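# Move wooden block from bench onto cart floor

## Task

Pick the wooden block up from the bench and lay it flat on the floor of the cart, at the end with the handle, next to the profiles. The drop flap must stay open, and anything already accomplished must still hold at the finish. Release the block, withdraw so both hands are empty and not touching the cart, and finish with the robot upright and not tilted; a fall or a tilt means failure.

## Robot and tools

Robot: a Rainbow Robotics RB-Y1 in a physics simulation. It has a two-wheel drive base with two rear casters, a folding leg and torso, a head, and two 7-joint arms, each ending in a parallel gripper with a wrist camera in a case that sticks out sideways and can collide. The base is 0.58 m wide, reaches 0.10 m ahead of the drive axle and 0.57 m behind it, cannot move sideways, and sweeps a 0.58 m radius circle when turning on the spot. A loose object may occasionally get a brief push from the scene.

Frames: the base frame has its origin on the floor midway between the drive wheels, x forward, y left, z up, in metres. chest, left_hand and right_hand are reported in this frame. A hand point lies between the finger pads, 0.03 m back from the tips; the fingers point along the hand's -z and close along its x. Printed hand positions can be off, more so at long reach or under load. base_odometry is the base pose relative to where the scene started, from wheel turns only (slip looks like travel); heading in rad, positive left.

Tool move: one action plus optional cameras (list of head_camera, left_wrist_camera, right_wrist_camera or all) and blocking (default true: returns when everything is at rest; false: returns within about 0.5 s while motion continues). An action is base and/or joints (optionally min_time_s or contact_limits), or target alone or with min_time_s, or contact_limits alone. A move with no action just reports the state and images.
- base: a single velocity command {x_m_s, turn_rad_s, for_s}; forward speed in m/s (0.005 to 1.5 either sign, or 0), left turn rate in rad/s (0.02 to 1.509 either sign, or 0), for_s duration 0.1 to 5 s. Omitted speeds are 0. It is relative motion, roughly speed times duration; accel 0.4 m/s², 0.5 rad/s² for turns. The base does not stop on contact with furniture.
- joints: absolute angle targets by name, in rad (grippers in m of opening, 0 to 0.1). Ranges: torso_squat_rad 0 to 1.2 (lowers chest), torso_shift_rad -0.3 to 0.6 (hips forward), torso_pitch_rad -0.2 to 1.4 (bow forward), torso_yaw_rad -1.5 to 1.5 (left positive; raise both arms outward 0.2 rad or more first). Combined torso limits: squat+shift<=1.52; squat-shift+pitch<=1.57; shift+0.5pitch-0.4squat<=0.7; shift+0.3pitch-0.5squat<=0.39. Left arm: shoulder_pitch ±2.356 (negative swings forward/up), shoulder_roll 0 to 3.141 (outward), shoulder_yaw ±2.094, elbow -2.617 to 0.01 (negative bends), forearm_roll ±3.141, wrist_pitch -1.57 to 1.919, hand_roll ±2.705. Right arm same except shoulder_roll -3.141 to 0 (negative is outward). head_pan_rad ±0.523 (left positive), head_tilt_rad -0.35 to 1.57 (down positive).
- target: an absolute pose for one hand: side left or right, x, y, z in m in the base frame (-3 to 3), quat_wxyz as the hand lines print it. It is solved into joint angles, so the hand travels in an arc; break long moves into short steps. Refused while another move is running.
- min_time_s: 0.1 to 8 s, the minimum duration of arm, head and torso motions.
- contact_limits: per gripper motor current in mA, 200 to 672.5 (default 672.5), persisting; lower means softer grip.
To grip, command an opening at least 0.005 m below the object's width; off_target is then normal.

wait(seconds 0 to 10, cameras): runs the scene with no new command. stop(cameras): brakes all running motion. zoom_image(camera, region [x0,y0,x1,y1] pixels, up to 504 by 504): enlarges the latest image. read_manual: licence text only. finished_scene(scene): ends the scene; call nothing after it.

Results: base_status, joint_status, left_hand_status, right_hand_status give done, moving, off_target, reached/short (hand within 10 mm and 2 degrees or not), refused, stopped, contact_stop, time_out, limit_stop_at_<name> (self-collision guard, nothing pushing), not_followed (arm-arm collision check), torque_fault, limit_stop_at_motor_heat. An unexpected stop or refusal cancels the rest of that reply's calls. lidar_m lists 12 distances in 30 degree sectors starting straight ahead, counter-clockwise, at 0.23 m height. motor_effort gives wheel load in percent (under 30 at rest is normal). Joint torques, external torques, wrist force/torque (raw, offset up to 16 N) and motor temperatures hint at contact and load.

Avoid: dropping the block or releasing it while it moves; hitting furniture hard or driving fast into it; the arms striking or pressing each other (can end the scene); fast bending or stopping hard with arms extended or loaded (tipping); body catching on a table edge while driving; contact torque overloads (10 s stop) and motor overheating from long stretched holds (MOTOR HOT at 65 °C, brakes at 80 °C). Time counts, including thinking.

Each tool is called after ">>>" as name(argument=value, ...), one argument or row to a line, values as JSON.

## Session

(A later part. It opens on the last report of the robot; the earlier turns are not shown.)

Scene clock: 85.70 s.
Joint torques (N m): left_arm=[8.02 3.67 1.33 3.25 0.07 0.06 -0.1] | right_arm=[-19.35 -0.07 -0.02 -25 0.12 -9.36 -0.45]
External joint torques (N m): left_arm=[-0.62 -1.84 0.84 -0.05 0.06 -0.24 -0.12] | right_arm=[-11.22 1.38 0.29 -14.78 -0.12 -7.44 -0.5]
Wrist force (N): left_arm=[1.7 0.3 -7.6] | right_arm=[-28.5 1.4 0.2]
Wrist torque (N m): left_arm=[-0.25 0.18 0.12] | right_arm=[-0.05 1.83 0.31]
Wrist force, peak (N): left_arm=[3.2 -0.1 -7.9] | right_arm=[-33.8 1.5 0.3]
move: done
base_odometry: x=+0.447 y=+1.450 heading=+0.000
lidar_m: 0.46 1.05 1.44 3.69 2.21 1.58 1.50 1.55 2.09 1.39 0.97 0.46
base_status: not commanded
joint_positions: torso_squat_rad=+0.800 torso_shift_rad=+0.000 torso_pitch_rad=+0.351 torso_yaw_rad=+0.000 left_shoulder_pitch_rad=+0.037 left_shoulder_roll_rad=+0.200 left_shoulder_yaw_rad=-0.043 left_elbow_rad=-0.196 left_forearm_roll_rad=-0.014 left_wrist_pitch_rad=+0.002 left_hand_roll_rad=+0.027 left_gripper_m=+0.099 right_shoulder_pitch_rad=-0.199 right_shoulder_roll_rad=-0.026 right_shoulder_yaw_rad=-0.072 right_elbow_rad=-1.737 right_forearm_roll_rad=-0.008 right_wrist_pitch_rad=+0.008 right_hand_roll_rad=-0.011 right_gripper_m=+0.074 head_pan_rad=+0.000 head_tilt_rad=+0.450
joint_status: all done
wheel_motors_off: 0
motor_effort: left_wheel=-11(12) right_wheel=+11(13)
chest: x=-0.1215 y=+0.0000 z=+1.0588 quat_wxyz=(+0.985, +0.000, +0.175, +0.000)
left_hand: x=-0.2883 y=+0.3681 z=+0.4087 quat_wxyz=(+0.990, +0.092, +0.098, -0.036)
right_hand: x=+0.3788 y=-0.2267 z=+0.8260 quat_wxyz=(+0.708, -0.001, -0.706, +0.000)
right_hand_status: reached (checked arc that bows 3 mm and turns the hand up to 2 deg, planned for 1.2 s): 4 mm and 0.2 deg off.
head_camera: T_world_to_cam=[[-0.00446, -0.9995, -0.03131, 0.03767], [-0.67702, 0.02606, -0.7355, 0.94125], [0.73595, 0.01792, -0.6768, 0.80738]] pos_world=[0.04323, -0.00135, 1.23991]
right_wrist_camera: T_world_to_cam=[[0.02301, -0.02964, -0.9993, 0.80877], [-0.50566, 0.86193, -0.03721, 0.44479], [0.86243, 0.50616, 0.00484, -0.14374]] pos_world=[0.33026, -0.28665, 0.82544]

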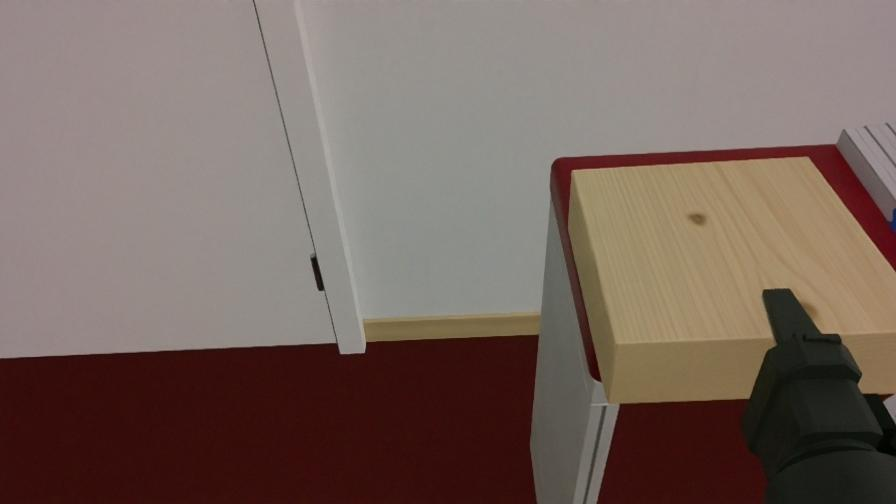

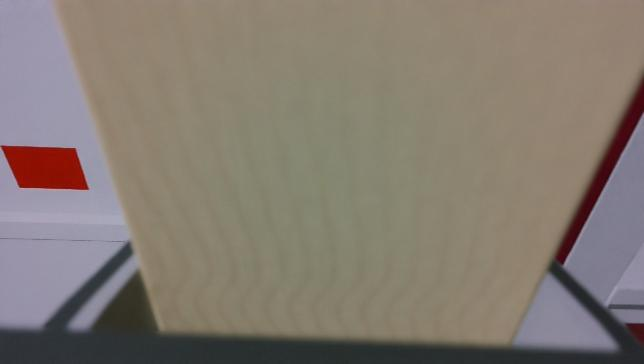

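>>> move(
  base={"x_m_s": -0.2, "for_s": 1.0},
  cameras=[],
)

>>> move(
  target={"side": "right", "x": 0.26, "y": -0.226, "z": 0.86, "quat_wxyz": [0.7071, 0, -0.7071, 0]},
  min_time_s=1.5,
  cameras=["head_camera"],
)

>>> move(
  base={"turn_rad_s": -0.6, "for_s": 2.618},
  cameras=[],
)

>>> move(
  base={"x_m_s": 0.38, "for_s": 4.3},
  cameras=[],
)

>>> move(
  base={"turn_rad_s": 0.6, "for_s": 2.618},
  joints={"head_tilt_rad": 0.6},
  cameras=["all"],
)

Scene clock: 104.90 s.
Joint torques (N m): left_arm=[7.38 3.67 1.36 3.28 0.06 0.09 -0.12] | right_arm=[-19.72 -0.15 -0.38 -24.73 0.06 -9.24 -0.46]
External joint torques (N m): left_arm=[-1.27 -1.84 0.87 -0.02 0.05 -0.21 -0.13] | right_arm=[-11.59 1.3 -0.08 -14.51 -0.19 -7.32 -0.51]
Wrist force (N): left_arm=[2.1 0.2 -7.5] | right_arm=[-28.7 1.4 -0.5]
Wrist torque (N m): left_arm=[-0.25 0.27 0.08] | right_arm=[-0.14 1.80 0.31]
Wrist force, peak (N): left_arm=[2.0 -0.1 -8.3] | right_arm=[-30.5 0.5 -0.8]
move: done
base_odometry: x=+0.247 y=+1.450 heading=-0.001
lidar_m: 0.66 1.27 1.70 4.16 1.92 1.36 1.29 1.36 1.81 2.11 1.09 1.20
base_status: done (sent for 1 of 1 s)
joint_positions: torso_squat_rad=+0.800 torso_shift_rad=+0.000 torso_pitch_rad=+0.351 torso_yaw_rad=+0.000 left_shoulder_pitch_rad=+0.037 left_shoulder_roll_rad=+0.200 left_shoulder_yaw_rad=-0.043 left_elbow_rad=-0.196 left_forearm_roll_rad=-0.014 left_wrist_pitch_rad=+0.002 left_hand_roll_rad=+0.027 left_gripper_m=+0.099 right_shoulder_pitch_rad=-0.199 right_shoulder_roll_rad=-0.026 right_shoulder_yaw_rad=-0.072 right_elbow_rad=-1.737 right_forearm_roll_rad=-0.008 right_wrist_pitch_rad=+0.008 right_hand_roll_rad=-0.011 right_gripper_m=+0.074 head_pan_rad=+0.000 head_tilt_rad=+0.450
joint_status: not commanded
wheel_motors_off: 0
motor_effort: left_wheel=-15(30) right_wheel=+8(36)
chest: x=-0.1215 y=+0.0000 z=+1.0588 quat_wxyz=(+0.985, +0.000, +0.175, +0.000)
left_hand: x=-0.2884 y=+0.3680 z=+0.4088 quat_wxyz=(+0.990, +0.092, +0.098, -0.036)
right_hand: x=+0.3787 y=-0.2267 z=+0.8259 quat_wxyz=(+0.708, -0.001, -0.706, +0.000)

Scene clock: 106.73 s.
Joint torques (N m): left_arm=[7.37 4.01 1.26 3.17 -0.07 0.07 -0.05] | right_arm=[-8.63 -0.99 -0.67 -25.06 -0.43 -9.35 -0.63]
External joint torques (N m): left_arm=[-1.27 -1.49 0.77 -0.12 -0.09 -0.23 -0.06] | right_arm=[-7.84 -0.4 -0.19 -14.85 -0.67 -7.43 -0.68]
Wrist force (N): left_arm=[2.5 0.3 -7.9] | right_arm=[-28.4 1.2 0.1]
Wrist torque (N m): left_arm=[-0.21 0.25 0.04] | right_arm=[-0.07 1.87 0.33]
Wrist force, peak (N): left_arm=[2.2 0.0 -8.3] | right_arm=[-31.4 0.7 0.4]
move: done
base_odometry: x=+0.247 y=+1.450 heading=-0.001
lidar_m: 0.65 1.27 1.69 4.15 1.92 1.37 1.30 1.36 1.80 2.10 1.08 1.20
base_status: not commanded
joint_positions: torso_squat_rad=+0.800 torso_shift_rad=+0.000 torso_pitch_rad=+0.351 torso_yaw_rad=+0.000 left_shoulder_pitch_rad=+0.037 left_shoulder_roll_rad=+0.200 left_shoulder_yaw_rad=-0.043 left_elbow_rad=-0.196 left_forearm_roll_rad=-0.014 left_wrist_pitch_rad=+0.002 left_hand_roll_rad=+0.027 left_gripper_m=+0.099 right_shoulder_pitch_rad=+0.275 right_shoulder_roll_rad=-0.030 right_shoulder_yaw_rad=+0.080 right_elbow_rad=-2.181 right_forearm_roll_rad=-0.010 right_wrist_pitch_rad=+0.006 right_hand_roll_rad=-0.011 right_gripper_m=+0.074 head_pan_rad=+0.000 head_tilt_rad=+0.450
joint_status: all done
wheel_motors_off: 0
motor_effort: left_wheel=-14(16) right_wheel=+9(12)
chest: x=-0.1215 y=+0.0000 z=+1.0588 quat_wxyz=(+0.985, +0.000, +0.175, +0.000)
left_hand: x=-0.2884 y=+0.3680 z=+0.4088 quat_wxyz=(+0.990, +0.092, +0.098, -0.036)
right_hand: x=+0.2594 y=-0.2264 z=+0.8572 quat_wxyz=(+0.710, -0.001, -0.705, +0.000)
right_hand_status: reached (checked arc that bows 11 mm and turns the hand up to 1 deg, planned for 1.5 s): 3 mm and 0.4 deg off.
head_camera: T_world_to_cam=[[-0.00446, -0.9995, -0.03145, 0.03784], [-0.67708, 0.02616, -0.73545, 0.94126], [0.7359, 0.01802, -0.67685, 0.80737]] pos_world=[0.04333, -0.00135, 1.23991]

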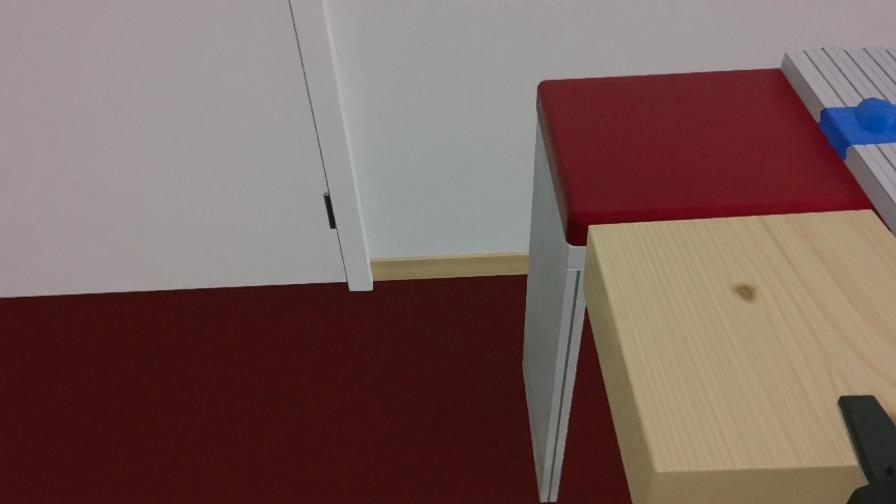

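Scene clock: 110.90 s.
Joint torques (N m): left_arm=[7.42 3.98 1.31 3.21 -0.13 0.01 -0.03] | right_arm=[-9.26 -0.49 -0.87 -25.15 -0.45 -9.3 -0.48]
External joint torques (N m): left_arm=[-1.23 -1.52 0.82 -0.09 -0.14 -0.29 -0.05] | right_arm=[-8.47 0.1 -0.38 -14.95 -0.69 -7.38 -0.53]
Wrist force (N): left_arm=[2.7 0.0 -7.4] | right_arm=[-28.7 2.3 -0.2]
Wrist torque (N m): left_arm=[-0.16 0.33 0.09] | right_arm=[-0.06 1.79 0.28]
Wrist force, peak (N): left_arm=[3.1 -0.2 -8.1] | right_arm=[-29.5 1.8 -0.1]
move: done
base_odometry: x=+0.247 y=+1.450 heading=-1.580
lidar_m: 2.30 1.08 1.19 0.65 1.23 1.69 4.11 1.98 1.39 1.31 1.34 1.76
base_status: done (sent for 2.63 of 2.63 s)
joint_positions: torso_squat_rad=+0.800 torso_shift_rad=+0.000 torso_pitch_rad=+0.351 torso_yaw_rad=+0.000 left_shoulder_pitch_rad=+0.037 left_shoulder_roll_rad=+0.200 left_shoulder_yaw_rad=-0.043 left_elbow_rad=-0.196 left_forearm_roll_rad=-0.014 left_wrist_pitch_rad=+0.002 left_hand_roll_rad=+0.027 left_gripper_m=+0.099 right_shoulder_pitch_rad=+0.275 right_shoulder_roll_rad=-0.030 right_shoulder_yaw_rad=+0.080 right_elbow_rad=-2.181 right_forearm_roll_rad=-0.010 right_wrist_pitch_rad=+0.006 right_hand_roll_rad=-0.011 right_gripper_m=+0.074 head_pan_rad=+0.000 head_tilt_rad=+0.450
joint_status: not commanded
wheel_motors_off: 0
motor_effort: left_wheel=+17(53) right_wheel=+3(43)
chest: x=-0.1215 y=+0.0000 z=+1.0588 quat_wxyz=(+0.985, +0.000, +0.175, +0.000)
left_hand: x=-0.2884 y=+0.3680 z=+0.4088 quat_wxyz=(+0.990, +0.092, +0.098, -0.036)
right_hand: x=+0.2594 y=-0.2264 z=+0.8572 quat_wxyz=(+0.710, +0.000, -0.705, +0.000)

Scene clock: 116.47 s.
Joint torques (N m): left_arm=[8.52 3.92 1.15 3.22 -0.14 0.16 0] | right_arm=[-9.78 -0.26 -0.74 -24.71 -0.49 -9.29 -0.52]
External joint torques (N m): left_arm=[-0.13 -1.58 0.66 -0.08 -0.15 -0.14 -0.01] | right_arm=[-8.99 0.33 -0.25 -14.5 -0.73 -7.37 -0.57]
Motor temperatures (°C): left_arm=[31 28 32 36 34 32 37] | right_arm=[34 30 32 35 35 39 34]
Wrist force (N): left_arm=[1.9 0.1 -7.7] | right_arm=[-29.4 1.2 -0.7]
Wrist torque (N m): left_arm=[-0.17 0.24 0.05] | right_arm=[-0.03 1.78 0.29]
Wrist force, peak (N): left_arm=[2.8 -0.3 -8.2] | right_arm=[-29.6 1.5 -2.1]
move: done
base_odometry: x=+0.231 y=-0.184 heading=-1.580
lidar_m: 3.98 0.85 0.59 0.55 0.58 1.02 4.42 1.85 1.30 1.23 1.24 1.64
base_status: done (sent for 4.3 of 4.3 s)
joint_positions: torso_squat_rad=+0.800 torso_shift_rad=+0.000 torso_pitch_rad=+0.351 torso_yaw_rad=+0.000 left_shoulder_pitch_rad=+0.037 left_shoulder_roll_rad=+0.200 left_shoulder_yaw_rad=-0.043 left_elbow_rad=-0.196 left_forearm_roll_rad=-0.014 left_wrist_pitch_rad=+0.002 left_hand_roll_rad=+0.027 left_gripper_m=+0.099 right_shoulder_pitch_rad=+0.276 right_shoulder_roll_rad=-0.030 right_shoulder_yaw_rad=+0.080 right_elbow_rad=-2.181 right_forearm_roll_rad=-0.010 right_wrist_pitch_rad=+0.006 right_hand_roll_rad=-0.011 right_gripper_m=+0.074 head_pan_rad=+0.000 head_tilt_rad=+0.450
joint_status: not commanded
wheel_motors_off: 0
motor_effort: left_wheel=+0(49) right_wheel=+0(41)
chest: x=-0.1215 y=+0.0000 z=+1.0588 quat_wxyz=(+0.985, +0.000, +0.175, +0.000)
left_hand: x=-0.2882 y=+0.3680 z=+0.4087 quat_wxyz=(+0.990, +0.092, +0.097, -0.036)
right_hand: x=+0.2593 y=-0.2264 z=+0.8571 quat_wxyz=(+0.710, +0.000, -0.704, +0.000)

Scene clock: 120.63 s.
Joint torques (N m): left_arm=[8.17 4 1.16 3.22 -0.16 0.13 0.03] | right_arm=[-10.09 -0.57 -0.96 -24.74 -0.54 -9.46 -0.48]
External joint torques (N m): left_arm=[-0.48 -1.51 0.67 -0.07 -0.17 -0.18 0.02] | right_arm=[-9.31 0.02 -0.48 -14.53 -0.78 -7.54 -0.54]
Wrist force (N): left_arm=[2.8 -0.7 -7.4] | right_arm=[-28.6 1.5 -0.5]
Wrist torque (N m): left_arm=[-0.13 0.35 0.06] | right_arm=[-0.19 1.81 0.28]
Wrist force, peak (N): left_arm=[1.4 0.8 -8.7] | right_arm=[-29.6 1.5 -0.4]
move: done
base_odometry: x=+0.231 y=-0.184 heading=-0.001
lidar_m: 0.55 0.57 1.02 4.70 1.79 1.27 1.21 1.27 1.70 4.24 0.82 0.59
base_status: done (sent for 2.63 of 2.63 s)
joint_positions: torso_squat_rad=+0.800 torso_shift_rad=+0.000 torso_pitch_rad=+0.351 torso_yaw_rad=+0.000 left_shoulder_pitch_rad=+0.037 left_shoulder_roll_rad=+0.200 left_shoulder_yaw_rad=-0.043 left_elbow_rad=-0.196 left_forearm_roll_rad=-0.014 left_wrist_pitch_rad=+0.002 left_hand_roll_rad=+0.027 left_gripper_m=+0.099 right_shoulder_pitch_rad=+0.276 right_shoulder_roll_rad=-0.030 right_shoulder_yaw_rad=+0.080 right_elbow_rad=-2.181 right_forearm_roll_rad=-0.010 right_wrist_pitch_rad=+0.006 right_hand_roll_rad=-0.011 right_gripper_m=+0.074 head_pan_rad=+0.000 head_tilt_rad=+0.600
joint_status: all done
wheel_motors_off: 0
motor_effort: left_wheel=+1(45) right_wheel=+20(38)
chest: x=-0.1215 y=+0.0000 z=+1.0588 quat_wxyz=(+0.985, +0.000, +0.175, +0.000)
left_hand: x=-0.2883 y=+0.3680 z=+0.4087 quat_wxyz=(+0.990, +0.092, +0.098, -0.036)
right_hand: x=+0.2593 y=-0.2264 z=+0.8571 quat_wxyz=(+0.710, +0.000, -0.704, +0.000)
pictures: head_camera, left_wrist_camera, right_wrist_camera
head_camera: T_world_to_cam=[[-0.00911, -0.9995, -0.03043, 0.03643], [-0.77935, 0.02616, -0.62604, 0.80245], [0.62653, 0.01801, -0.77919, 0.93073]] pos_world=[0.0426, -0.00135, 1.22869]
left_wrist_camera: T_world_to_cam=[[0.9787, -0.02623, -0.20361, 0.37446], [0.03291, -0.95893, 0.28172, 0.27631], [-0.20264, -0.28242, -0.93764, 0.50128]] pos_world=[-0.27399, 0.41635, 0.46843]
right_wrist_camera: T_world_to_cam=[[0.01876, -0.02943, -0.99939, 0.84382], [-0.50614, 0.86174, -0.03488, 0.38336], [0.86225, 0.50649, 0.00127, -0.03786]] pos_world=[0.21085, -0.28635, 0.85673]

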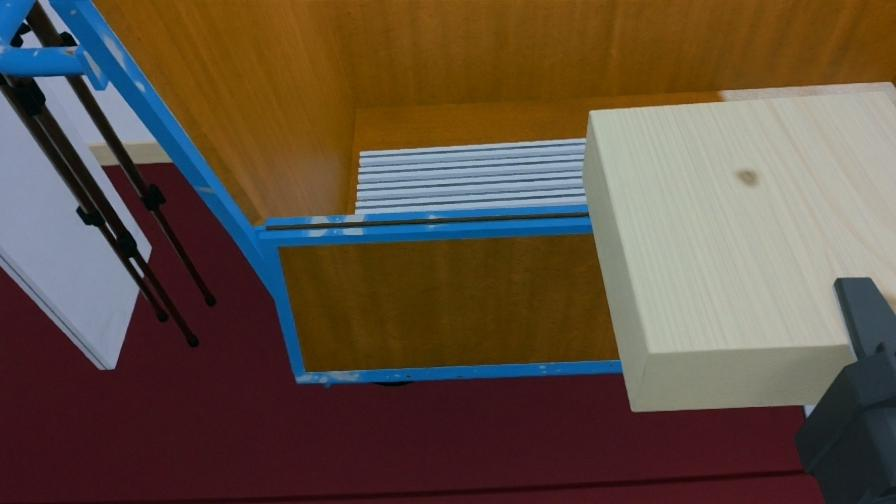

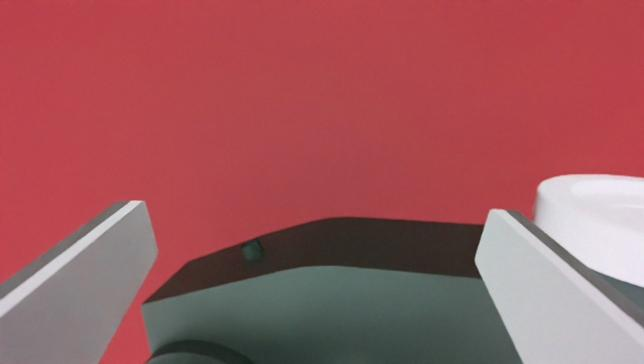

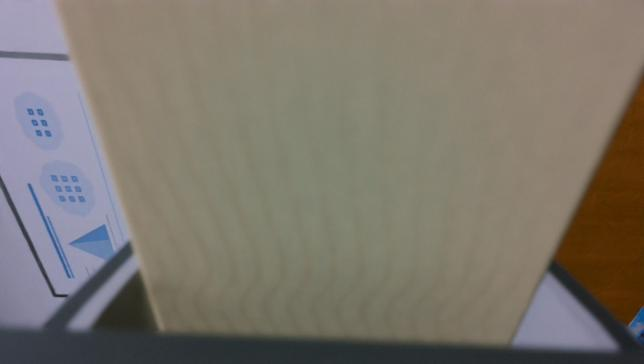

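>>> move(
  target={"side": "right", "x": 0.36, "y": -0.24, "z": 0.87, "quat_wxyz": [0.596, 0.380, -0.380, 0.596]},
  min_time_s=3,
  cameras=["head_camera"],
)

Scene clock: 127.07 s.
Joint torques (N m): left_arm=[8.13 3.96 1.24 3.27 -0.1 0.04 -0.05] | right_arm=[-30.42 -15.34 -10.78 1.68 -7.55 -3.86 -0.36]
External joint torques (N m): left_arm=[-0.51 -1.55 0.75 -0.03 -0.11 -0.27 -0.06] | right_arm=[-10.98 -2.44 -5.55 -0.78 -5.91 -3.07 -0.41]
Wrist force (N): left_arm=[2.0 0.6 -7.1] | right_arm=[-25.8 1.0 -11.3]
Wrist torque (N m): left_arm=[-0.30 0.24 0.09] | right_arm=[-0.34 1.63 0.29]
Wrist force, peak (N): left_arm=[2.5 0.5 -8.1] | right_arm=[-30.8 1.9 5.2]
move: done
base_odometry: x=+0.231 y=-0.184 heading=-0.001
lidar_m: 0.56 0.57 1.02 4.70 1.79 1.28 1.22 1.27 1.68 4.24 0.82 0.58
base_status: not commanded
joint_positions: torso_squat_rad=+0.800 torso_shift_rad=+0.000 torso_pitch_rad=+0.351 torso_yaw_rad=+0.000 left_shoulder_pitch_rad=+0.037 left_shoulder_roll_rad=+0.200 left_shoulder_yaw_rad=-0.043 left_elbow_rad=-0.196 left_forearm_roll_rad=-0.014 left_wrist_pitch_rad=+0.002 left_hand_roll_rad=+0.027 left_gripper_m=+0.099 right_shoulder_pitch_rad=-1.383 right_shoulder_roll_rad=-0.994 right_shoulder_yaw_rad=+1.476 right_elbow_rad=-0.480 right_forearm_roll_rad=+0.121 right_wrist_pitch_rad=-1.569 right_hand_roll_rad=-1.102 right_gripper_m=+0.074 head_pan_rad=+0.000 head_tilt_rad=+0.600
joint_status: all done
wheel_motors_off: 0
motor_effort: left_wheel=+1(2) right_wheel=+19(21)
chest: x=-0.1215 y=+0.0000 z=+1.0588 quat_wxyz=(+0.985, +0.000, +0.175, +0.000)
left_hand: x=-0.2883 y=+0.3680 z=+0.4087 quat_wxyz=(+0.990, +0.092, +0.098, -0.036)
right_hand: x=+0.3588 y=-0.2403 z=+0.8682 quat_wxyz=(+0.601, +0.374, -0.380, +0.595)
right_hand_status: reached (checked arc that bows 255 mm and turns the hand up to 92 deg, planned for 3.0 s): 2 mm and 0.9 deg off.
head_camera: T_world_to_cam=[[-0.00909, -0.9995, -0.03029, 0.03636], [-0.77935, 0.02606, -0.62605, 0.80246], [0.62653, 0.01792, -0.77919, 0.93072]] pos_world=[0.0426, -0.00125, 1.22869]

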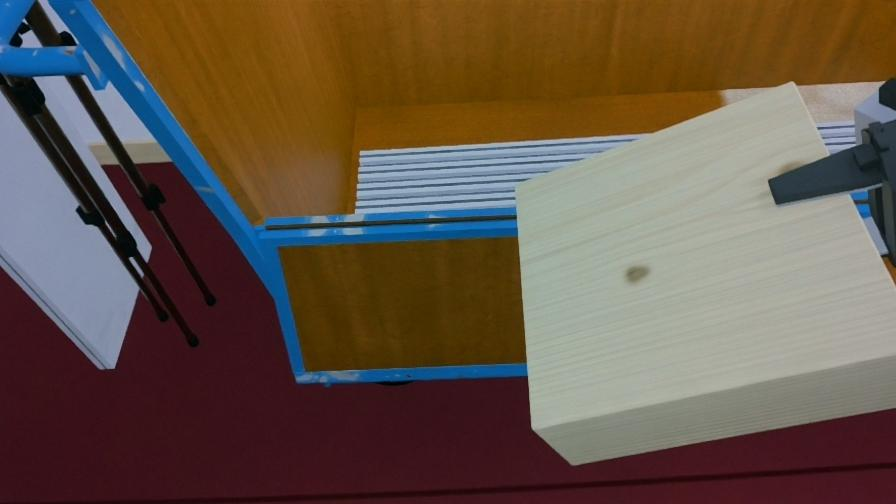

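>>> move(
  base={"x_m_s": -0.25, "for_s": 1.2},
  cameras=[],
)

>>> move(
  target={"side": "right", "x": 0.3, "y": -0.24, "z": 1.08, "quat_wxyz": [0.596, 0.380, -0.380, 0.596]},
  min_time_s=1.5,
  cameras=[],
)

>>> move(
  joints={"torso_squat_rad": 0.95, "torso_shift_rad": 0.35, "torso_pitch_rad": 0.95, "head_tilt_rad": 0.2},
  min_time_s=3,
  cameras=["head_camera"],
)

Scene clock: 136.67 s.
Joint torques (N m): left_arm=[7.31 3.92 1.06 3.28 -0.03 0.07 0.01] | right_arm=[-29.38 -15.47 -11.08 1.71 -7.85 -3.71 -0.39]
External joint torques (N m): left_arm=[-1.33 -1.58 0.57 -0.01 -0.05 -0.24 0] | right_arm=[-9.94 -2.58 -5.84 -0.75 -6.21 -2.95 -0.43]
Wrist force (N): left_arm=[2.7 0.6 -7.2] | right_arm=[-26.1 1.4 -11.4]
Wrist torque (N m): left_arm=[-0.28 0.35 0.08] | right_arm=[-0.34 1.57 0.27]
Wrist force, peak (N): left_arm=[2.5 -0.4 -8.5] | right_arm=[-27.0 -1.2 -11.9]
move: done
base_odometry: x=-0.069 y=-0.184 heading=+0.000
lidar_m: 0.86 0.89 1.77 4.08 1.34 0.95 0.90 0.95 1.29 3.22 1.26 0.91
base_status: done (sent for 1.2 of 1.2 s)
joint_positions: torso_squat_rad=+0.800 torso_shift_rad=+0.000 torso_pitch_rad=+0.351 torso_yaw_rad=+0.000 left_shoulder_pitch_rad=+0.037 left_shoulder_roll_rad=+0.200 left_shoulder_yaw_rad=-0.043 left_elbow_rad=-0.196 left_forearm_roll_rad=-0.014 left_wrist_pitch_rad=+0.002 left_hand_roll_rad=+0.027 left_gripper_m=+0.099 right_shoulder_pitch_rad=-1.383 right_shoulder_roll_rad=-0.994 right_shoulder_yaw_rad=+1.476 right_elbow_rad=-0.480 right_forearm_roll_rad=+0.121 right_wrist_pitch_rad=-1.569 right_hand_roll_rad=-1.102 right_gripper_m=+0.074 head_pan_rad=+0.000 head_tilt_rad=+0.600
joint_status: not commanded
wheel_motors_off: 0
motor_effort: left_wheel=+11(37) right_wheel=-11(34)
chest: x=-0.1216 y=+0.0000 z=+1.0588 quat_wxyz=(+0.985, +0.000, +0.174, +0.000)
left_hand: x=-0.2884 y=+0.3680 z=+0.4087 quat_wxyz=(+0.990, +0.092, +0.098, -0.036)
right_hand: x=+0.3588 y=-0.2403 z=+0.8684 quat_wxyz=(+0.601, +0.374, -0.380, +0.595)

Scene clock: 138.50 s.
Joint torques (N m): left_arm=[7.53 4.22 1.15 3.21 -0.04 0.17 -0.02] | right_arm=[-22.81 -11.69 -17.02 3.47 -8.5 -0.73 -0.36]
External joint torques (N m): left_arm=[-1.11 -1.28 0.66 -0.08 -0.05 -0.13 -0.03] | right_arm=[-8.44 -2.9 -7.32 1.21 -6.71 -0.8 -0.41]
Wrist force (N): left_arm=[1.3 0.1 -7.3] | right_arm=[-25.7 0.1 -11.3]
Wrist torque (N m): left_arm=[-0.23 0.22 0.03] | right_arm=[-0.32 1.69 0.25]
Wrist force, peak (N): left_arm=[2.1 0.0 -8.3] | right_arm=[-29.2 4.0 -13.6]
move: done
base_odometry: x=-0.069 y=-0.184 heading=+0.000
lidar_m: 0.85 0.89 1.78 4.10 1.34 0.96 0.91 0.95 1.27 3.21 1.27 0.90
base_status: not commanded
joint_positions: torso_squat_rad=+0.800 torso_shift_rad=+0.000 torso_pitch_rad=+0.351 torso_yaw_rad=+0.000 left_shoulder_pitch_rad=+0.037 left_shoulder_roll_rad=+0.200 left_shoulder_yaw_rad=-0.043 left_elbow_rad=-0.196 left_forearm_roll_rad=-0.014 left_wrist_pitch_rad=+0.002 left_hand_roll_rad=+0.027 left_gripper_m=+0.099 right_shoulder_pitch_rad=-1.682 right_shoulder_roll_rad=-1.625 right_shoulder_yaw_rad=+1.402 right_elbow_rad=-1.323 right_forearm_roll_rad=+0.152 right_wrist_pitch_rad=-1.408 right_hand_roll_rad=-1.535 right_gripper_m=+0.074 head_pan_rad=+0.000 head_tilt_rad=+0.600
joint_status: all done
wheel_motors_off: 0
motor_effort: left_wheel=+10(12) right_wheel=-10(12)
chest: x=-0.1216 y=+0.0000 z=+1.0588 quat_wxyz=(+0.985, +0.000, +0.174, +0.000)
left_hand: x=-0.2884 y=+0.3680 z=+0.4087 quat_wxyz=(+0.990, +0.092, +0.097, -0.036)
right_hand: x=+0.2997 y=-0.2403 z=+1.0781 quat_wxyz=(+0.597, +0.381, -0.378, +0.596)
right_hand_status: reached (checked arc that bows 37 mm and turns the hand up to 4 deg, planned for 1.5 s): 2 mm and 0.2 deg off.

Scene clock: 141.83 s.
Joint torques (N m): left_arm=[20.95 2.35 0.88 8.5 -0.04 1.26 0.08] | right_arm=[-18.18 -17.43 -13.94 -2.36 -6.88 -5.41 0.09]
External joint torques (N m): left_arm=[-1.72 -1.15 0.56 -0.05 -0.04 -0.1 0.04] | right_arm=[-7.26 -2.4 -6.24 -3.11 -5.46 -4.27 0.05]
Wrist force (N): left_arm=[6.2 0.3 -6.5] | right_arm=[-21.6 -15.2 -9.0]
Wrist torque (N m): left_arm=[-0.21 0.49 0.03] | right_arm=[-1.09 1.38 -0.34]
Wrist force, peak (N): left_arm=[6.2 0.3 -6.5] | right_arm=[-22.6 -30.4 -9.4]
move: done
base_odometry: x=-0.069 y=-0.184 heading=+0.000
lidar_m: 0.85 0.88 1.77 4.10 1.35 0.96 0.92 0.96 1.28 3.21 1.27 0.90
base_status: not commanded
joint_positions: torso_squat_rad=+0.950 torso_shift_rad=+0.350 torso_pitch_rad=+0.951 torso_yaw_rad=+0.000 left_shoulder_pitch_rad=+0.037 left_shoulder_roll_rad=+0.200 left_shoulder_yaw_rad=-0.043 left_elbow_rad=-0.196 left_forearm_roll_rad=-0.014 left_wrist_pitch_rad=+0.002 left_hand_roll_rad=+0.027 left_gripper_m=+0.099 right_shoulder_pitch_rad=-1.683 right_shoulder_roll_rad=-1.625 right_shoulder_yaw_rad=+1.402 right_elbow_rad=-1.322 right_forearm_roll_rad=+0.151 right_wrist_pitch_rad=-1.407 right_hand_roll_rad=-1.535 right_gripper_m=+0.074 head_pan_rad=+0.000 head_tilt_rad=+0.200
joint_status: all done
wheel_motors_off: 0
motor_effort: left_wheel=+0(13) right_wheel=+0(11)
chest: x=+0.1637 y=+0.0000 z=+0.8427 quat_wxyz=(+0.889, +0.000, +0.458, +0.000)
left_hand: x=-0.3412 y=+0.3680 z=+0.4006 quat_wxyz=(+0.917, +0.077, +0.386, -0.062)
right_hand: x=+0.5228 y=-0.2406 z=+0.6206 quat_wxyz=(+0.683, +0.540, -0.186, +0.457)
head_camera: T_world_to_cam=[[-0.01498, -0.9995, -0.02802, 0.03046], [-0.88826, 0.02617, -0.4586, 0.78463], [0.4591, 0.01802, -0.8882, 0.62518]] pos_world=[0.41039, -0.00135, 0.91597]

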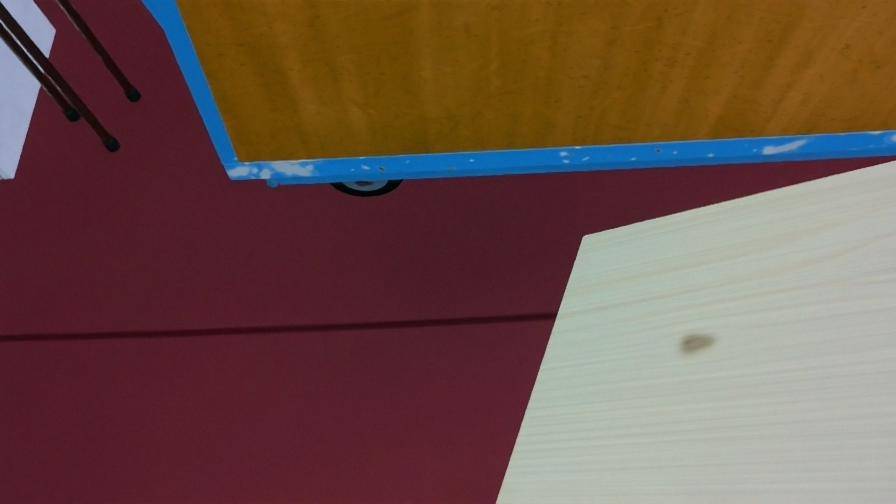

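>>> move(
  target={"side": "right", "x": 0.5, "y": -0.22, "z": 0.85, "quat_wxyz": [0.596, 0.380, -0.380, 0.596]},
  min_time_s=2,
  cameras=[],
)

>>> move(
  base={"x_m_s": 0.15, "for_s": 2.0},
  joints={"head_tilt_rad": 0.0},
  cameras=["head_camera"],
)

Scene clock: 145.67 s.
Joint torques (N m): left_arm=[21.27 2.31 1.16 8.47 -0.1 1.16 0] | right_arm=[-12.34 -13.12 -14.64 4.33 -7.84 -0.7 0.65]
External joint torques (N m): left_arm=[-1.39 -1.19 0.84 -0.07 -0.09 -0.2 -0.04] | right_arm=[-7.55 -2.75 -5.77 1.45 -6.15 -0.51 0.61]
Wrist force (N): left_arm=[5.5 0.5 -5.8] | right_arm=[-25.8 0.0 -11.3]
Wrist torque (N m): left_arm=[-0.22 0.42 0.05] | right_arm=[0.07 1.65 -0.62]
Wrist force, peak (N): left_arm=[6.4 0.2 -6.1] | right_arm=[-25.2 -13.1 -10.5]
move: done
base_odometry: x=-0.069 y=-0.184 heading=+0.000
lidar_m: 0.85 0.88 1.77 4.09 1.35 0.96 0.90 0.96 1.27 3.22 1.27 0.91
base_status: not commanded
joint_positions: torso_squat_rad=+0.950 torso_shift_rad=+0.350 torso_pitch_rad=+0.951 torso_yaw_rad=+0.000 left_shoulder_pitch_rad=+0.037 left_shoulder_roll_rad=+0.200 left_shoulder_yaw_rad=-0.043 left_elbow_rad=-0.196 left_forearm_roll_rad=-0.014 left_wrist_pitch_rad=+0.002 left_hand_roll_rad=+0.027 left_gripper_m=+0.099 right_shoulder_pitch_rad=-1.896 right_shoulder_roll_rad=-2.293 right_shoulder_yaw_rad=+1.115 right_elbow_rad=-1.966 right_forearm_roll_rad=+0.028 right_wrist_pitch_rad=-1.204 right_hand_roll_rad=-1.469 right_gripper_m=+0.074 head_pan_rad=+0.000 head_tilt_rad=+0.200
joint_status: all done
wheel_motors_off: 0
motor_effort: left_wheel=+0(1) right_wheel=-2(3)
chest: x=+0.1637 y=+0.0000 z=+0.8427 quat_wxyz=(+0.889, +0.000, +0.458, +0.000)
left_hand: x=-0.3412 y=+0.3680 z=+0.4005 quat_wxyz=(+0.917, +0.077, +0.386, -0.062)
right_hand: x=+0.4997 y=-0.2202 z=+0.8488 quat_wxyz=(+0.597, +0.381, -0.379, +0.596)
right_hand_status: reached (checked arc that bows 33 mm and turns the hand up to 35 deg, planned for 2.0 s): 1 mm and 0.2 deg off.

Scene clock: 148.40 s.
Joint torques (N m): left_arm=[21.38 2.38 1.08 8.44 -0.08 1.17 -0.06] | right_arm=[-12.69 -12.65 -14.79 4.73 -7.91 -0.77 0.62]
External joint torques (N m): left_arm=[-1.29 -1.12 0.76 -0.1 -0.07 -0.19 -0.1] | right_arm=[-7.9 -2.28 -5.92 1.85 -6.22 -0.59 0.57]
Wrist force (N): left_arm=[5.6 0.1 -5.5] | right_arm=[-26.2 0.8 -11.8]
Wrist torque (N m): left_arm=[-0.18 0.46 0.07] | right_arm=[0.04 1.64 -0.65]
Wrist force, peak (N): left_arm=[6.0 -0.6 -6.7] | right_arm=[-27.6 -1.0 -11.7]
move: done
base_odometry: x=+0.231 y=-0.184 heading=-0.001
lidar_m: 0.55 0.58 1.02 4.70 1.78 1.27 1.20 1.27 1.69 4.25 0.82 0.59
base_status: done (sent for 2 of 2 s)
joint_positions: torso_squat_rad=+0.950 torso_shift_rad=+0.350 torso_pitch_rad=+0.951 torso_yaw_rad=+0.000 left_shoulder_pitch_rad=+0.037 left_shoulder_roll_rad=+0.200 left_shoulder_yaw_rad=-0.043 left_elbow_rad=-0.196 left_forearm_roll_rad=-0.014 left_wrist_pitch_rad=+0.002 left_hand_roll_rad=+0.027 left_gripper_m=+0.099 right_shoulder_pitch_rad=-1.896 right_shoulder_roll_rad=-2.293 right_shoulder_yaw_rad=+1.115 right_elbow_rad=-1.966 right_forearm_roll_rad=+0.028 right_wrist_pitch_rad=-1.204 right_hand_roll_rad=-1.469 right_gripper_m=+0.074 head_pan_rad=+0.000 head_tilt_rad=+0.000
joint_status: all done
wheel_motors_off: 0
motor_effort: left_wheel=-11(26) right_wheel=+10(26)
chest: x=+0.1637 y=+0.0000 z=+0.8427 quat_wxyz=(+0.889, +0.000, +0.458, +0.000)
left_hand: x=-0.3412 y=+0.3680 z=+0.4006 quat_wxyz=(+0.917, +0.077, +0.386, -0.062)
right_hand: x=+0.4997 y=-0.2202 z=+0.8488 quat_wxyz=(+0.597, +0.381, -0.379, +0.596)
head_camera: T_world_to_cam=[[-0.00911, -0.9995, -0.03043, 0.03074], [-0.77948, 0.02616, -0.62587, 0.90503], [0.62635, 0.01802, -0.77933, 0.46594]] pos_world=[0.4139, -0.00135, 0.93049]

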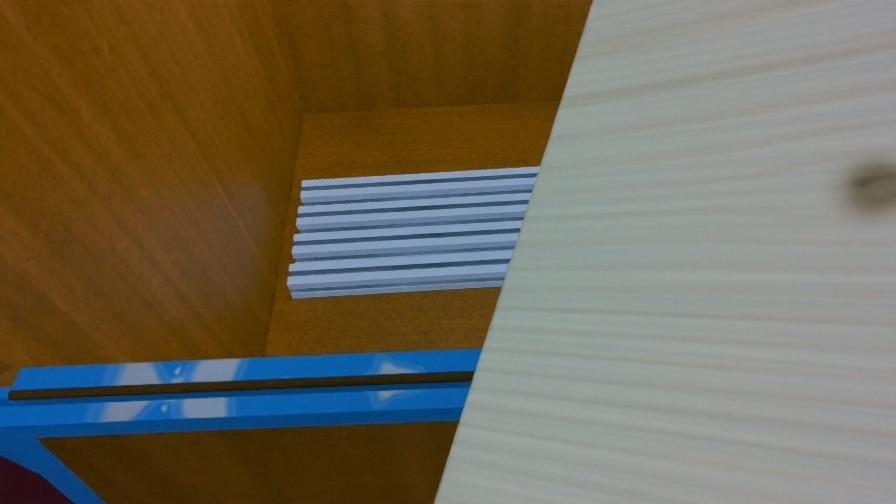

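>>> move(
  base={"x_m_s": 0.15, "for_s": 1.5},
  cameras=[],
)

>>> move(
  target={"side": "right", "x": 0.51, "y": -0.07, "z": 0.76, "quat_wxyz": [0.596, 0.380, -0.380, 0.596]},
  min_time_s=2,
  cameras=["head_camera", "right_wrist_camera"],
)

Scene clock: 157.50 s.
Joint torques (N m): left_arm=[21.11 2.03 0.92 8.43 0.02 1.21 0.1] | right_arm=[-12.66 -12.22 -14.85 4.9 -7.91 -0.69 0.65]
External joint torques (N m): left_arm=[-1.56 -1.47 0.59 -0.11 0.03 -0.15 0.06] | right_arm=[-7.87 -1.85 -5.98 2.02 -6.22 -0.51 0.6]
Wrist force (N): left_arm=[5.6 -0.4 -5.5] | right_arm=[-25.9 0.3 -11.9]
Wrist torque (N m): left_arm=[-0.11 0.45 0.03] | right_arm=[0.10 1.64 -0.66]
Wrist force, peak (N): left_arm=[5.3 -0.2 -7.4] | right_arm=[-27.4 -1.1 -11.4]
move: done
base_odometry: x=+0.456 y=-0.184 heading=-0.002
lidar_m: 0.33 0.34 0.80 3.88 2.13 1.52 1.43 1.48 2.00 4.97 0.49 0.36
base_status: done (sent for 1.5 of 1.5 s)
joint_positions: torso_squat_rad=+0.950 torso_shift_rad=+0.350 torso_pitch_rad=+0.951 torso_yaw_rad=+0.000 left_shoulder_pitch_rad=+0.037 left_shoulder_roll_rad=+0.200 left_shoulder_yaw_rad=-0.043 left_elbow_rad=-0.196 left_forearm_roll_rad=-0.014 left_wrist_pitch_rad=+0.002 left_hand_roll_rad=+0.027 left_gripper_m=+0.099 right_shoulder_pitch_rad=-1.896 right_shoulder_roll_rad=-2.293 right_shoulder_yaw_rad=+1.115 right_elbow_rad=-1.966 right_forearm_roll_rad=+0.028 right_wrist_pitch_rad=-1.204 right_hand_roll_rad=-1.469 right_gripper_m=+0.074 head_pan_rad=+0.000 head_tilt_rad=+0.000
joint_status: not commanded
wheel_motors_off: 0
motor_effort: left_wheel=-12(26) right_wheel=+11(38)
chest: x=+0.1637 y=+0.0000 z=+0.8427 quat_wxyz=(+0.889, +0.000, +0.458, +0.000)
left_hand: x=-0.3412 y=+0.3679 z=+0.4005 quat_wxyz=(+0.917, +0.077, +0.386, -0.062)
right_hand: x=+0.4997 y=-0.2202 z=+0.8488 quat_wxyz=(+0.597, +0.381, -0.379, +0.596)

Scene clock: 159.83 s.
Joint torques (N m): left_arm=[21.11 2.66 1.19 8.39 -0.1 1.25 -0.01] | right_arm=[-16.35 -6.89 -17.94 -1.16 -4.21 1.92 0.3]
External joint torques (N m): left_arm=[-1.55 -0.84 0.86 -0.15 -0.1 -0.12 -0.05] | right_arm=[-6.71 2.55 -8.74 -1.08 -3.22 1.61 0.26]
Wrist force (N): left_arm=[6.1 1.1 -5.8] | right_arm=[-25.5 1.1 -10.8]
Wrist torque (N m): left_arm=[-0.28 0.51 0.07] | right_arm=[0.05 1.73 -0.47]
Wrist force, peak (N): left_arm=[6.5 0.0 -6.3] | right_arm=[-26.1 0.2 -11.7]
move: done
base_odometry: x=+0.456 y=-0.184 heading=-0.002
lidar_m: 0.32 0.34 0.80 3.88 2.13 1.51 1.43 1.49 2.01 4.98 0.50 0.36
base_status: not commanded
joint_positions: torso_squat_rad=+0.950 torso_shift_rad=+0.350 torso_pitch_rad=+0.951 torso_yaw_rad=+0.000 left_shoulder_pitch_rad=+0.037 left_shoulder_roll_rad=+0.200 left_shoulder_yaw_rad=-0.043 left_elbow_rad=-0.196 left_forearm_roll_rad=-0.014 left_wrist_pitch_rad=+0.002 left_hand_roll_rad=+0.027 left_gripper_m=+0.099 right_shoulder_pitch_rad=-1.829 right_shoulder_roll_rad=-1.855 right_shoulder_yaw_rad=+1.065 right_elbow_rad=-2.236 right_forearm_roll_rad=+0.398 right_wrist_pitch_rad=-0.568 right_hand_roll_rad=-1.748 right_gripper_m=+0.074 head_pan_rad=+0.000 head_tilt_rad=+0.000
joint_status: all done
wheel_motors_off: 0
motor_effort: left_wheel=-12(13) right_wheel=+12(15)
chest: x=+0.1637 y=+0.0000 z=+0.8427 quat_wxyz=(+0.889, +0.000, +0.458, +0.000)
left_hand: x=-0.3412 y=+0.3679 z=+0.4005 quat_wxyz=(+0.917, +0.077, +0.386, -0.062)
right_hand: x=+0.5099 y=-0.0707 z=+0.7587 quat_wxyz=(+0.597, +0.380, -0.380, +0.595)
right_hand_status: reached (checked arc that bows 20 mm and turns the hand up to 4 deg, planned for 2.0 s): 2 mm and 0.2 deg off.
head_camera: T_world_to_cam=[[-0.00909, -0.9995, -0.03029, 0.0306], [-0.77939, 0.02606, -0.62599, 0.9051], [0.62647, 0.01792, -0.77924, 0.46581]] pos_world=[0.4139, -0.00135, 0.93049]
right_wrist_camera: T_world_to_cam=[[0.02649, -0.39745, -0.91724, 0.65301], [-0.86184, -0.47397, 0.18049, 0.29609], [-0.50648, 0.78573, -0.3551, 0.65541]] pos_world=[0.56984, -0.11509, 0.77826]

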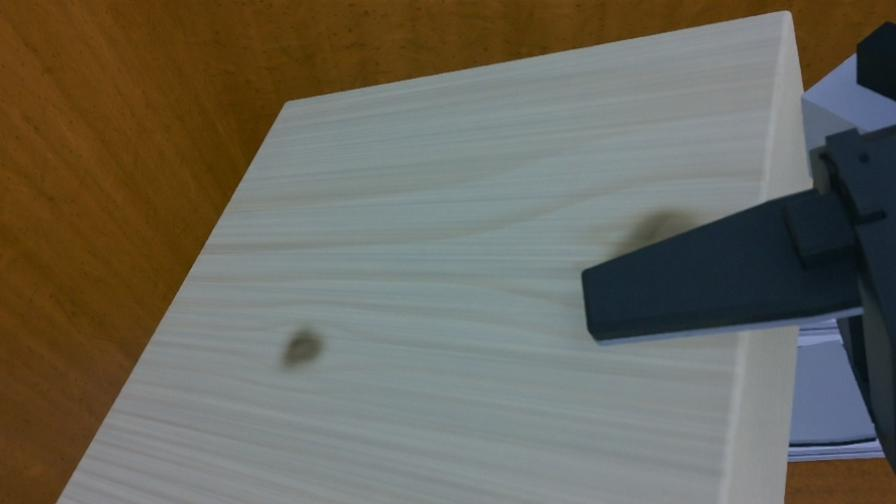

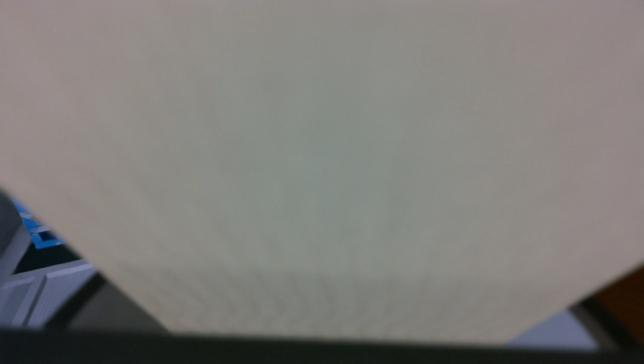

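>>> move(
  target={"side": "right", "x": 0.518, "y": -0.07, "z": 0.6, "quat_wxyz": [0.596, 0.380, -0.380, 0.596]},
  min_time_s=1.5,
  cameras=["head_camera"],
)

>>> move(
  target={"side": "right", "x": 0.518, "y": -0.07, "z": 0.48, "quat_wxyz": [0.596, 0.380, -0.380, 0.596]},
  min_time_s=2,
  cameras=["head_camera", "right_wrist_camera"],
)

Scene clock: 167.80 s.
Joint torques (N m): left_arm=[21.13 2.54 1.11 8.53 -0.05 1.21 0.05] | right_arm=[-19.1 -8.3 -15.98 -8.36 -3.76 -2.14 0.45]
External joint torques (N m): left_arm=[-1.53 -0.95 0.78 -0.01 -0.05 -0.15 0.01] | right_arm=[-7.82 2.93 -7.14 -5.24 -2.98 -1.6 0.41]
Wrist force (N): left_arm=[6.0 0.0 -6.0] | right_arm=[-25.8 1.3 -11.6]
Wrist torque (N m): left_arm=[-0.18 0.51 0.08] | right_arm=[0.09 1.69 -0.64]
Wrist force, peak (N): left_arm=[5.8 -0.2 -6.7] | right_arm=[-27.3 1.7 -12.1]
move: done
base_odometry: x=+0.456 y=-0.184 heading=-0.002
lidar_m: 0.33 0.34 0.80 3.88 2.12 1.50 1.43 1.49 1.99 4.97 0.49 0.34
base_status: not commanded
joint_positions: torso_squat_rad=+0.950 torso_shift_rad=+0.350 torso_pitch_rad=+0.951 torso_yaw_rad=+0.000 left_shoulder_pitch_rad=+0.037 left_shoulder_roll_rad=+0.200 left_shoulder_yaw_rad=-0.043 left_elbow_rad=-0.196 left_forearm_roll_rad=-0.014 left_wrist_pitch_rad=+0.002 left_hand_roll_rad=+0.027 left_gripper_m=+0.099 right_shoulder_pitch_rad=-1.558 right_shoulder_roll_rad=-1.536 right_shoulder_yaw_rad=+1.209 right_elbow_rad=-1.943 right_forearm_roll_rad=+0.346 right_wrist_pitch_rad=-0.496 right_hand_roll_rad=-1.263 right_gripper_m=+0.074 head_pan_rad=+0.000 head_tilt_rad=+0.000
joint_status: all done
wheel_motors_off: 0
motor_effort: left_wheel=-11(12) right_wheel=+12(14)
chest: x=+0.1637 y=+0.0000 z=+0.8427 quat_wxyz=(+0.889, +0.000, +0.458, +0.000)
left_hand: x=-0.3412 y=+0.3679 z=+0.4005 quat_wxyz=(+0.917, +0.077, +0.386, -0.062)
right_hand: x=+0.5177 y=-0.0712 z=+0.5986 quat_wxyz=(+0.599, +0.379, -0.378, +0.596)
right_hand_status: reached (checked arc that bows 12 mm and turns the hand up to 1 deg, planned for 1.5 s): 2 mm and 0.4 deg off.
head_camera: T_world_to_cam=[[-0.00909, -0.9995, -0.03029, 0.0306], [-0.77939, 0.02606, -0.62599, 0.90517], [0.62647, 0.01792, -0.77924, 0.46589]] pos_world=[0.4139, -0.00135, 0.93059]

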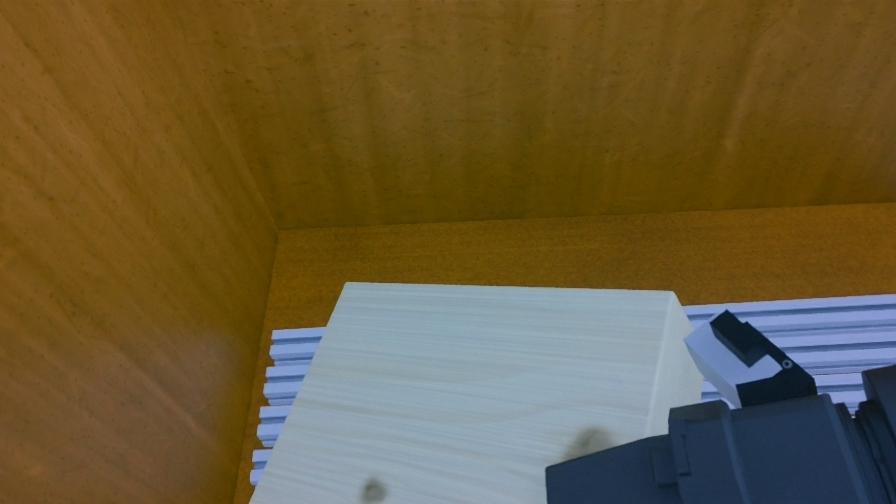

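Scene clock: 170.13 s.
Joint torques (N m): left_arm=[21.07 2.15 0.85 8.52 0.07 1.1 0] | right_arm=[-18.78 -7.65 -13.25 -10.63 -3.68 -4.83 0.57]
External joint torques (N m): left_arm=[-1.59 -1.35 0.52 -0.02 0.08 -0.26 -0.04] | right_arm=[-7.08 3.25 -5.63 -6.9 -2.91 -3.85 0.53]
Wrist force (N): left_arm=[5.8 0.0 -5.5] | right_arm=[-25.2 -1.5 -11.5]
Wrist torque (N m): left_arm=[-0.15 0.46 0.05] | right_arm=[0.03 1.58 -0.64]
Wrist force, peak (N): left_arm=[5.3 0.5 -7.0] | right_arm=[-26.5 1.7 -12.2]
move: done
base_odometry: x=+0.456 y=-0.184 heading=-0.002
lidar_m: 0.32 0.35 0.79 3.88 2.13 1.51 1.44 1.49 1.99 4.97 0.49 0.35
base_status: not commanded
joint_positions: torso_squat_rad=+0.950 torso_shift_rad=+0.350 torso_pitch_rad=+0.951 torso_yaw_rad=+0.000 left_shoulder_pitch_rad=+0.037 left_shoulder_roll_rad=+0.200 left_shoulder_yaw_rad=-0.043 left_elbow_rad=-0.196 left_forearm_roll_rad=-0.014 left_wrist_pitch_rad=+0.002 left_hand_roll_rad=+0.027 left_gripper_m=+0.099 right_shoulder_pitch_rad=-1.408 right_shoulder_roll_rad=-1.230 right_shoulder_yaw_rad=+1.224 right_elbow_rad=-1.528 right_forearm_roll_rad=+0.296 right_wrist_pitch_rad=-0.600 right_hand_roll_rad=-0.970 right_gripper_m=+0.074 head_pan_rad=+0.000 head_tilt_rad=+0.000
joint_status: all done
wheel_motors_off: 0
motor_effort: left_wheel=-11(12) right_wheel=+11(14)
chest: x=+0.1637 y=+0.0000 z=+0.8427 quat_wxyz=(+0.889, +0.000, +0.458, +0.000)
left_hand: x=-0.3412 y=+0.3679 z=+0.4005 quat_wxyz=(+0.917, +0.077, +0.386, -0.062)
right_hand: x=+0.5172 y=-0.0716 z=+0.4791 quat_wxyz=(+0.600, +0.376, -0.378, +0.596)
right_hand_status: reached (checked arc that bows 16 mm and turns the hand up to 2 deg, planned for 2.0 s): 2 mm and 0.7 deg off.
head_camera: T_world_to_cam=[[-0.00909, -0.9995, -0.03029, 0.0306], [-0.77939, 0.02606, -0.62599, 0.90517], [0.62647, 0.01792, -0.77924, 0.46589]] pos_world=[0.4139, -0.00135, 0.93059]
right_wrist_camera: T_world_to_cam=[[0.02577, -0.40722, -0.91297, 0.39366], [-0.86412, -0.46826, 0.18447, 0.35203], [-0.50263, 0.78416, -0.36395, 0.56264]] pos_world=[0.57685, -0.11605, 0.49923]

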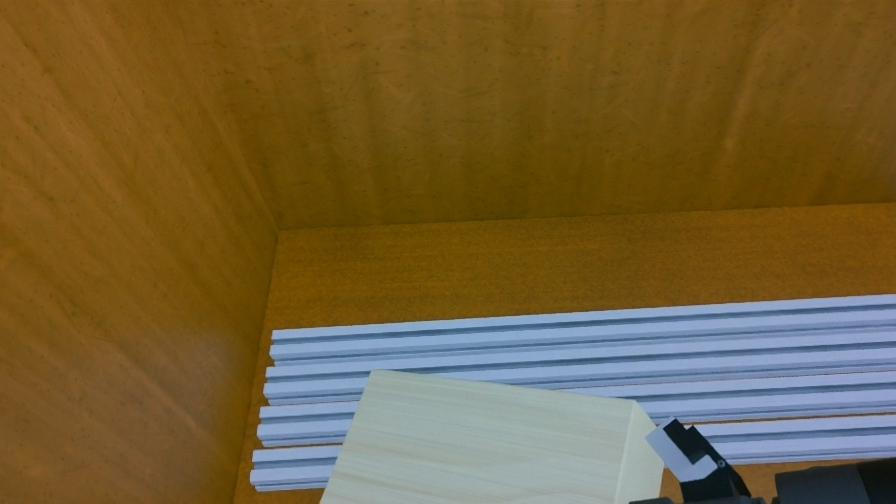

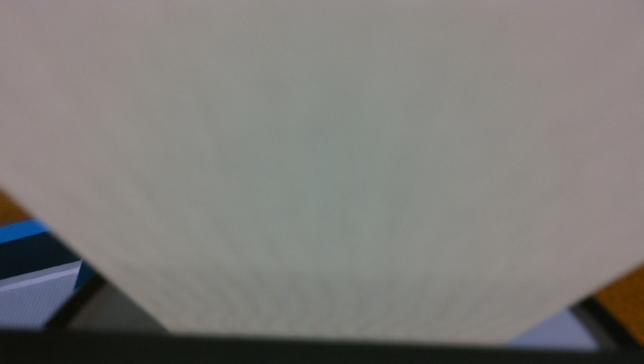

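>>> move(
  joints={"head_tilt_rad": 0.4},
  cameras=["head_camera"],
)

Scene clock: 171.70 s.
Joint torques (N m): left_arm=[21.11 2.31 1.23 8.53 0 1.16 -0.03] | right_arm=[-18.43 -7.53 -13.14 -10.87 -3.77 -4.77 0.59]
External joint torques (N m): left_arm=[-1.55 -1.19 0.9 -0.01 0.01 -0.2 -0.07] | right_arm=[-6.73 3.36 -5.52 -7.14 -3 -3.78 0.55]
Wrist force (N): left_arm=[5.7 0.3 -5.9] | right_arm=[-24.8 -1.3 -11.3]
Wrist torque (N m): left_arm=[-0.24 0.48 0.05] | right_arm=[0.05 1.62 -0.63]
Wrist force, peak (N): left_arm=[6.1 1.0 -6.4] | right_arm=[-25.8 -0.9 -12.1]
move: done
base_odometry: x=+0.456 y=-0.184 heading=-0.002
lidar_m: 0.33 0.34 0.80 3.88 2.12 1.51 1.43 1.50 1.99 4.97 0.50 0.35
base_status: not commanded
joint_positions: torso_squat_rad=+0.950 torso_shift_rad=+0.350 torso_pitch_rad=+0.951 torso_yaw_rad=+0.000 left_shoulder_pitch_rad=+0.037 left_shoulder_roll_rad=+0.200 left_shoulder_yaw_rad=-0.043 left_elbow_rad=-0.196 left_forearm_roll_rad=-0.014 left_wrist_pitch_rad=+0.002 left_hand_roll_rad=+0.027 left_gripper_m=+0.099 right_shoulder_pitch_rad=-1.408 right_shoulder_roll_rad=-1.230 right_shoulder_yaw_rad=+1.224 right_elbow_rad=-1.528 right_forearm_roll_rad=+0.296 right_wrist_pitch_rad=-0.600 right_hand_roll_rad=-0.970 right_gripper_m=+0.074 head_pan_rad=+0.000 head_tilt_rad=+0.400
joint_status: all done
wheel_motors_off: 0
motor_effort: left_wheel=-11(12) right_wheel=+12(13)
chest: x=+0.1637 y=+0.0000 z=+0.8427 quat_wxyz=(+0.889, +0.000, +0.458, +0.000)
left_hand: x=-0.3412 y=+0.3679 z=+0.4005 quat_wxyz=(+0.917, +0.077, +0.386, -0.062)
right_hand: x=+0.5172 y=-0.0716 z=+0.4791 quat_wxyz=(+0.600, +0.376, -0.378, +0.596)
head_camera: T_world_to_cam=[[-0.02017, -0.9995, -0.02436, 0.02878], [-0.96165, 0.02606, -0.27304, 0.63485], [0.27353, 0.01792, -0.9617, 0.75728]] pos_world=[0.40394, -0.00135, 0.90231]

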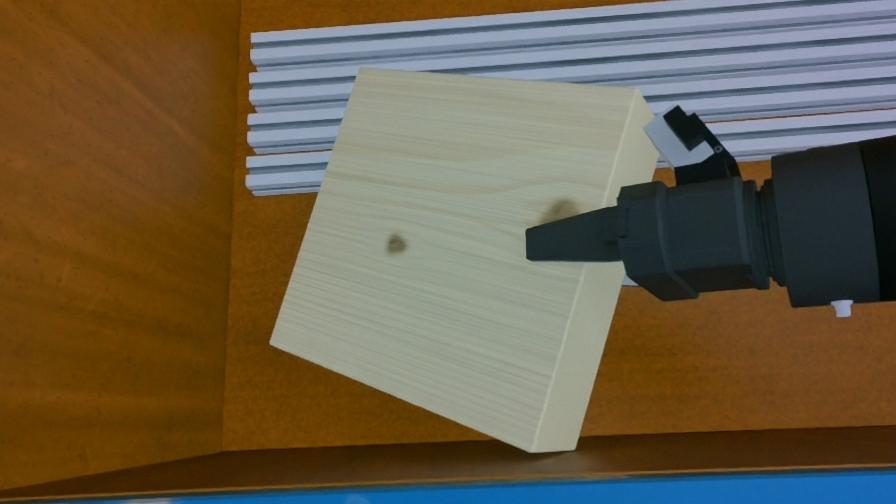

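>>> move(
  target={"side": "right", "x": 0.533, "y": -0.042, "z": 0.475, "quat_wxyz": [0.5072, 0.4292, -0.3234, 0.6732]},
  min_time_s=1.5,
  cameras=["head_camera"],
)

Scene clock: 179.23 s.
Joint torques (N m): left_arm=[21.13 2.64 1.25 8.49 -0.13 1.31 -0.02] | right_arm=[-25.19 -5.91 -13.33 -7.83 -5.87 -4.06 0.11]
External joint torques (N m): left_arm=[-1.53 -0.85 0.93 -0.05 -0.13 -0.05 -0.06] | right_arm=[-9.49 3.07 -5.89 -5.27 -4.62 -3.21 0.07]
Wrist force (N): left_arm=[4.9 0.6 -6.2] | right_arm=[-25.8 1.4 -11.6]
Wrist torque (N m): left_arm=[-0.22 0.38 0.01] | right_arm=[0.22 1.66 -0.41]
Wrist force, peak (N): left_arm=[6.1 -0.2 -6.7] | right_arm=[-36.3 -21.4 -9.5]
move: done
base_odometry: x=+0.456 y=-0.184 heading=-0.002
lidar_m: 0.32 0.35 0.78 3.87 2.12 1.48 1.44 1.50 2.01 4.96 0.50 0.36
base_status: not commanded
joint_positions: torso_squat_rad=+0.950 torso_shift_rad=+0.350 torso_pitch_rad=+0.951 torso_yaw_rad=+0.000 left_shoulder_pitch_rad=+0.037 left_shoulder_roll_rad=+0.200 left_shoulder_yaw_rad=-0.043 left_elbow_rad=-0.196 left_forearm_roll_rad=-0.014 left_wrist_pitch_rad=+0.002 left_hand_roll_rad=+0.027 left_gripper_m=+0.099 right_shoulder_pitch_rad=-1.637 right_shoulder_roll_rad=-1.012 right_shoulder_yaw_rad=+1.318 right_elbow_rad=-1.148 right_forearm_roll_rad=+0.446 right_wrist_pitch_rad=-0.966 right_hand_roll_rad=-1.034 right_gripper_m=+0.074 head_pan_rad=+0.000 head_tilt_rad=+0.400
joint_status: all done
wheel_motors_off: 0
motor_effort: left_wheel=-13(15) right_wheel=+9(12)
chest: x=+0.1637 y=+0.0000 z=+0.8427 quat_wxyz=(+0.889, +0.000, +0.458, +0.000)
left_hand: x=-0.3412 y=+0.3679 z=+0.4005 quat_wxyz=(+0.917, +0.077, +0.386, -0.062)
right_hand: x=+0.5322 y=-0.0434 z=+0.4736 quat_wxyz=(+0.510, +0.427, -0.322, +0.673)
right_hand_status: reached (checked arc that bows 13 mm and turns the hand up to 16 deg, planned for 1.5 s): 2 mm and 0.4 deg off.
head_camera: T_world_to_cam=[[-0.0202, -0.9995, -0.02427, 0.02881], [-0.96162, 0.02606, -0.27313, 0.63495], [0.27363, 0.01782, -0.96167, 0.75731]] pos_world=[0.40394, -0.00125, 0.90241]

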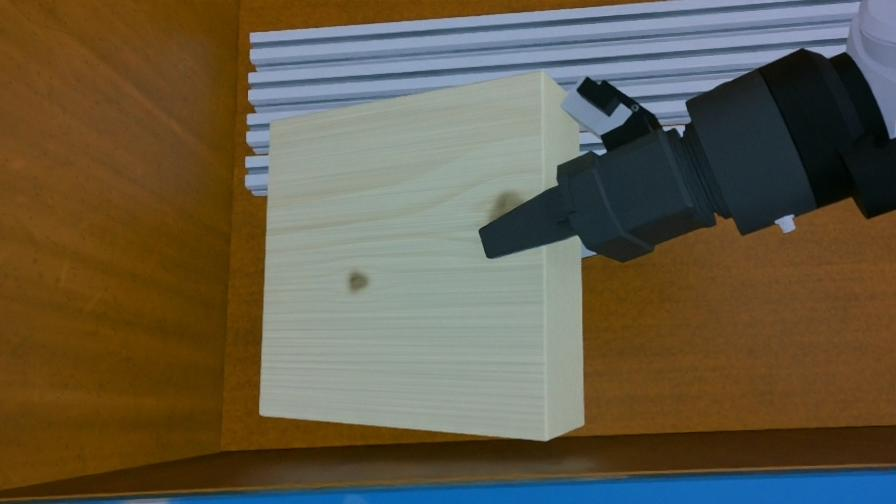

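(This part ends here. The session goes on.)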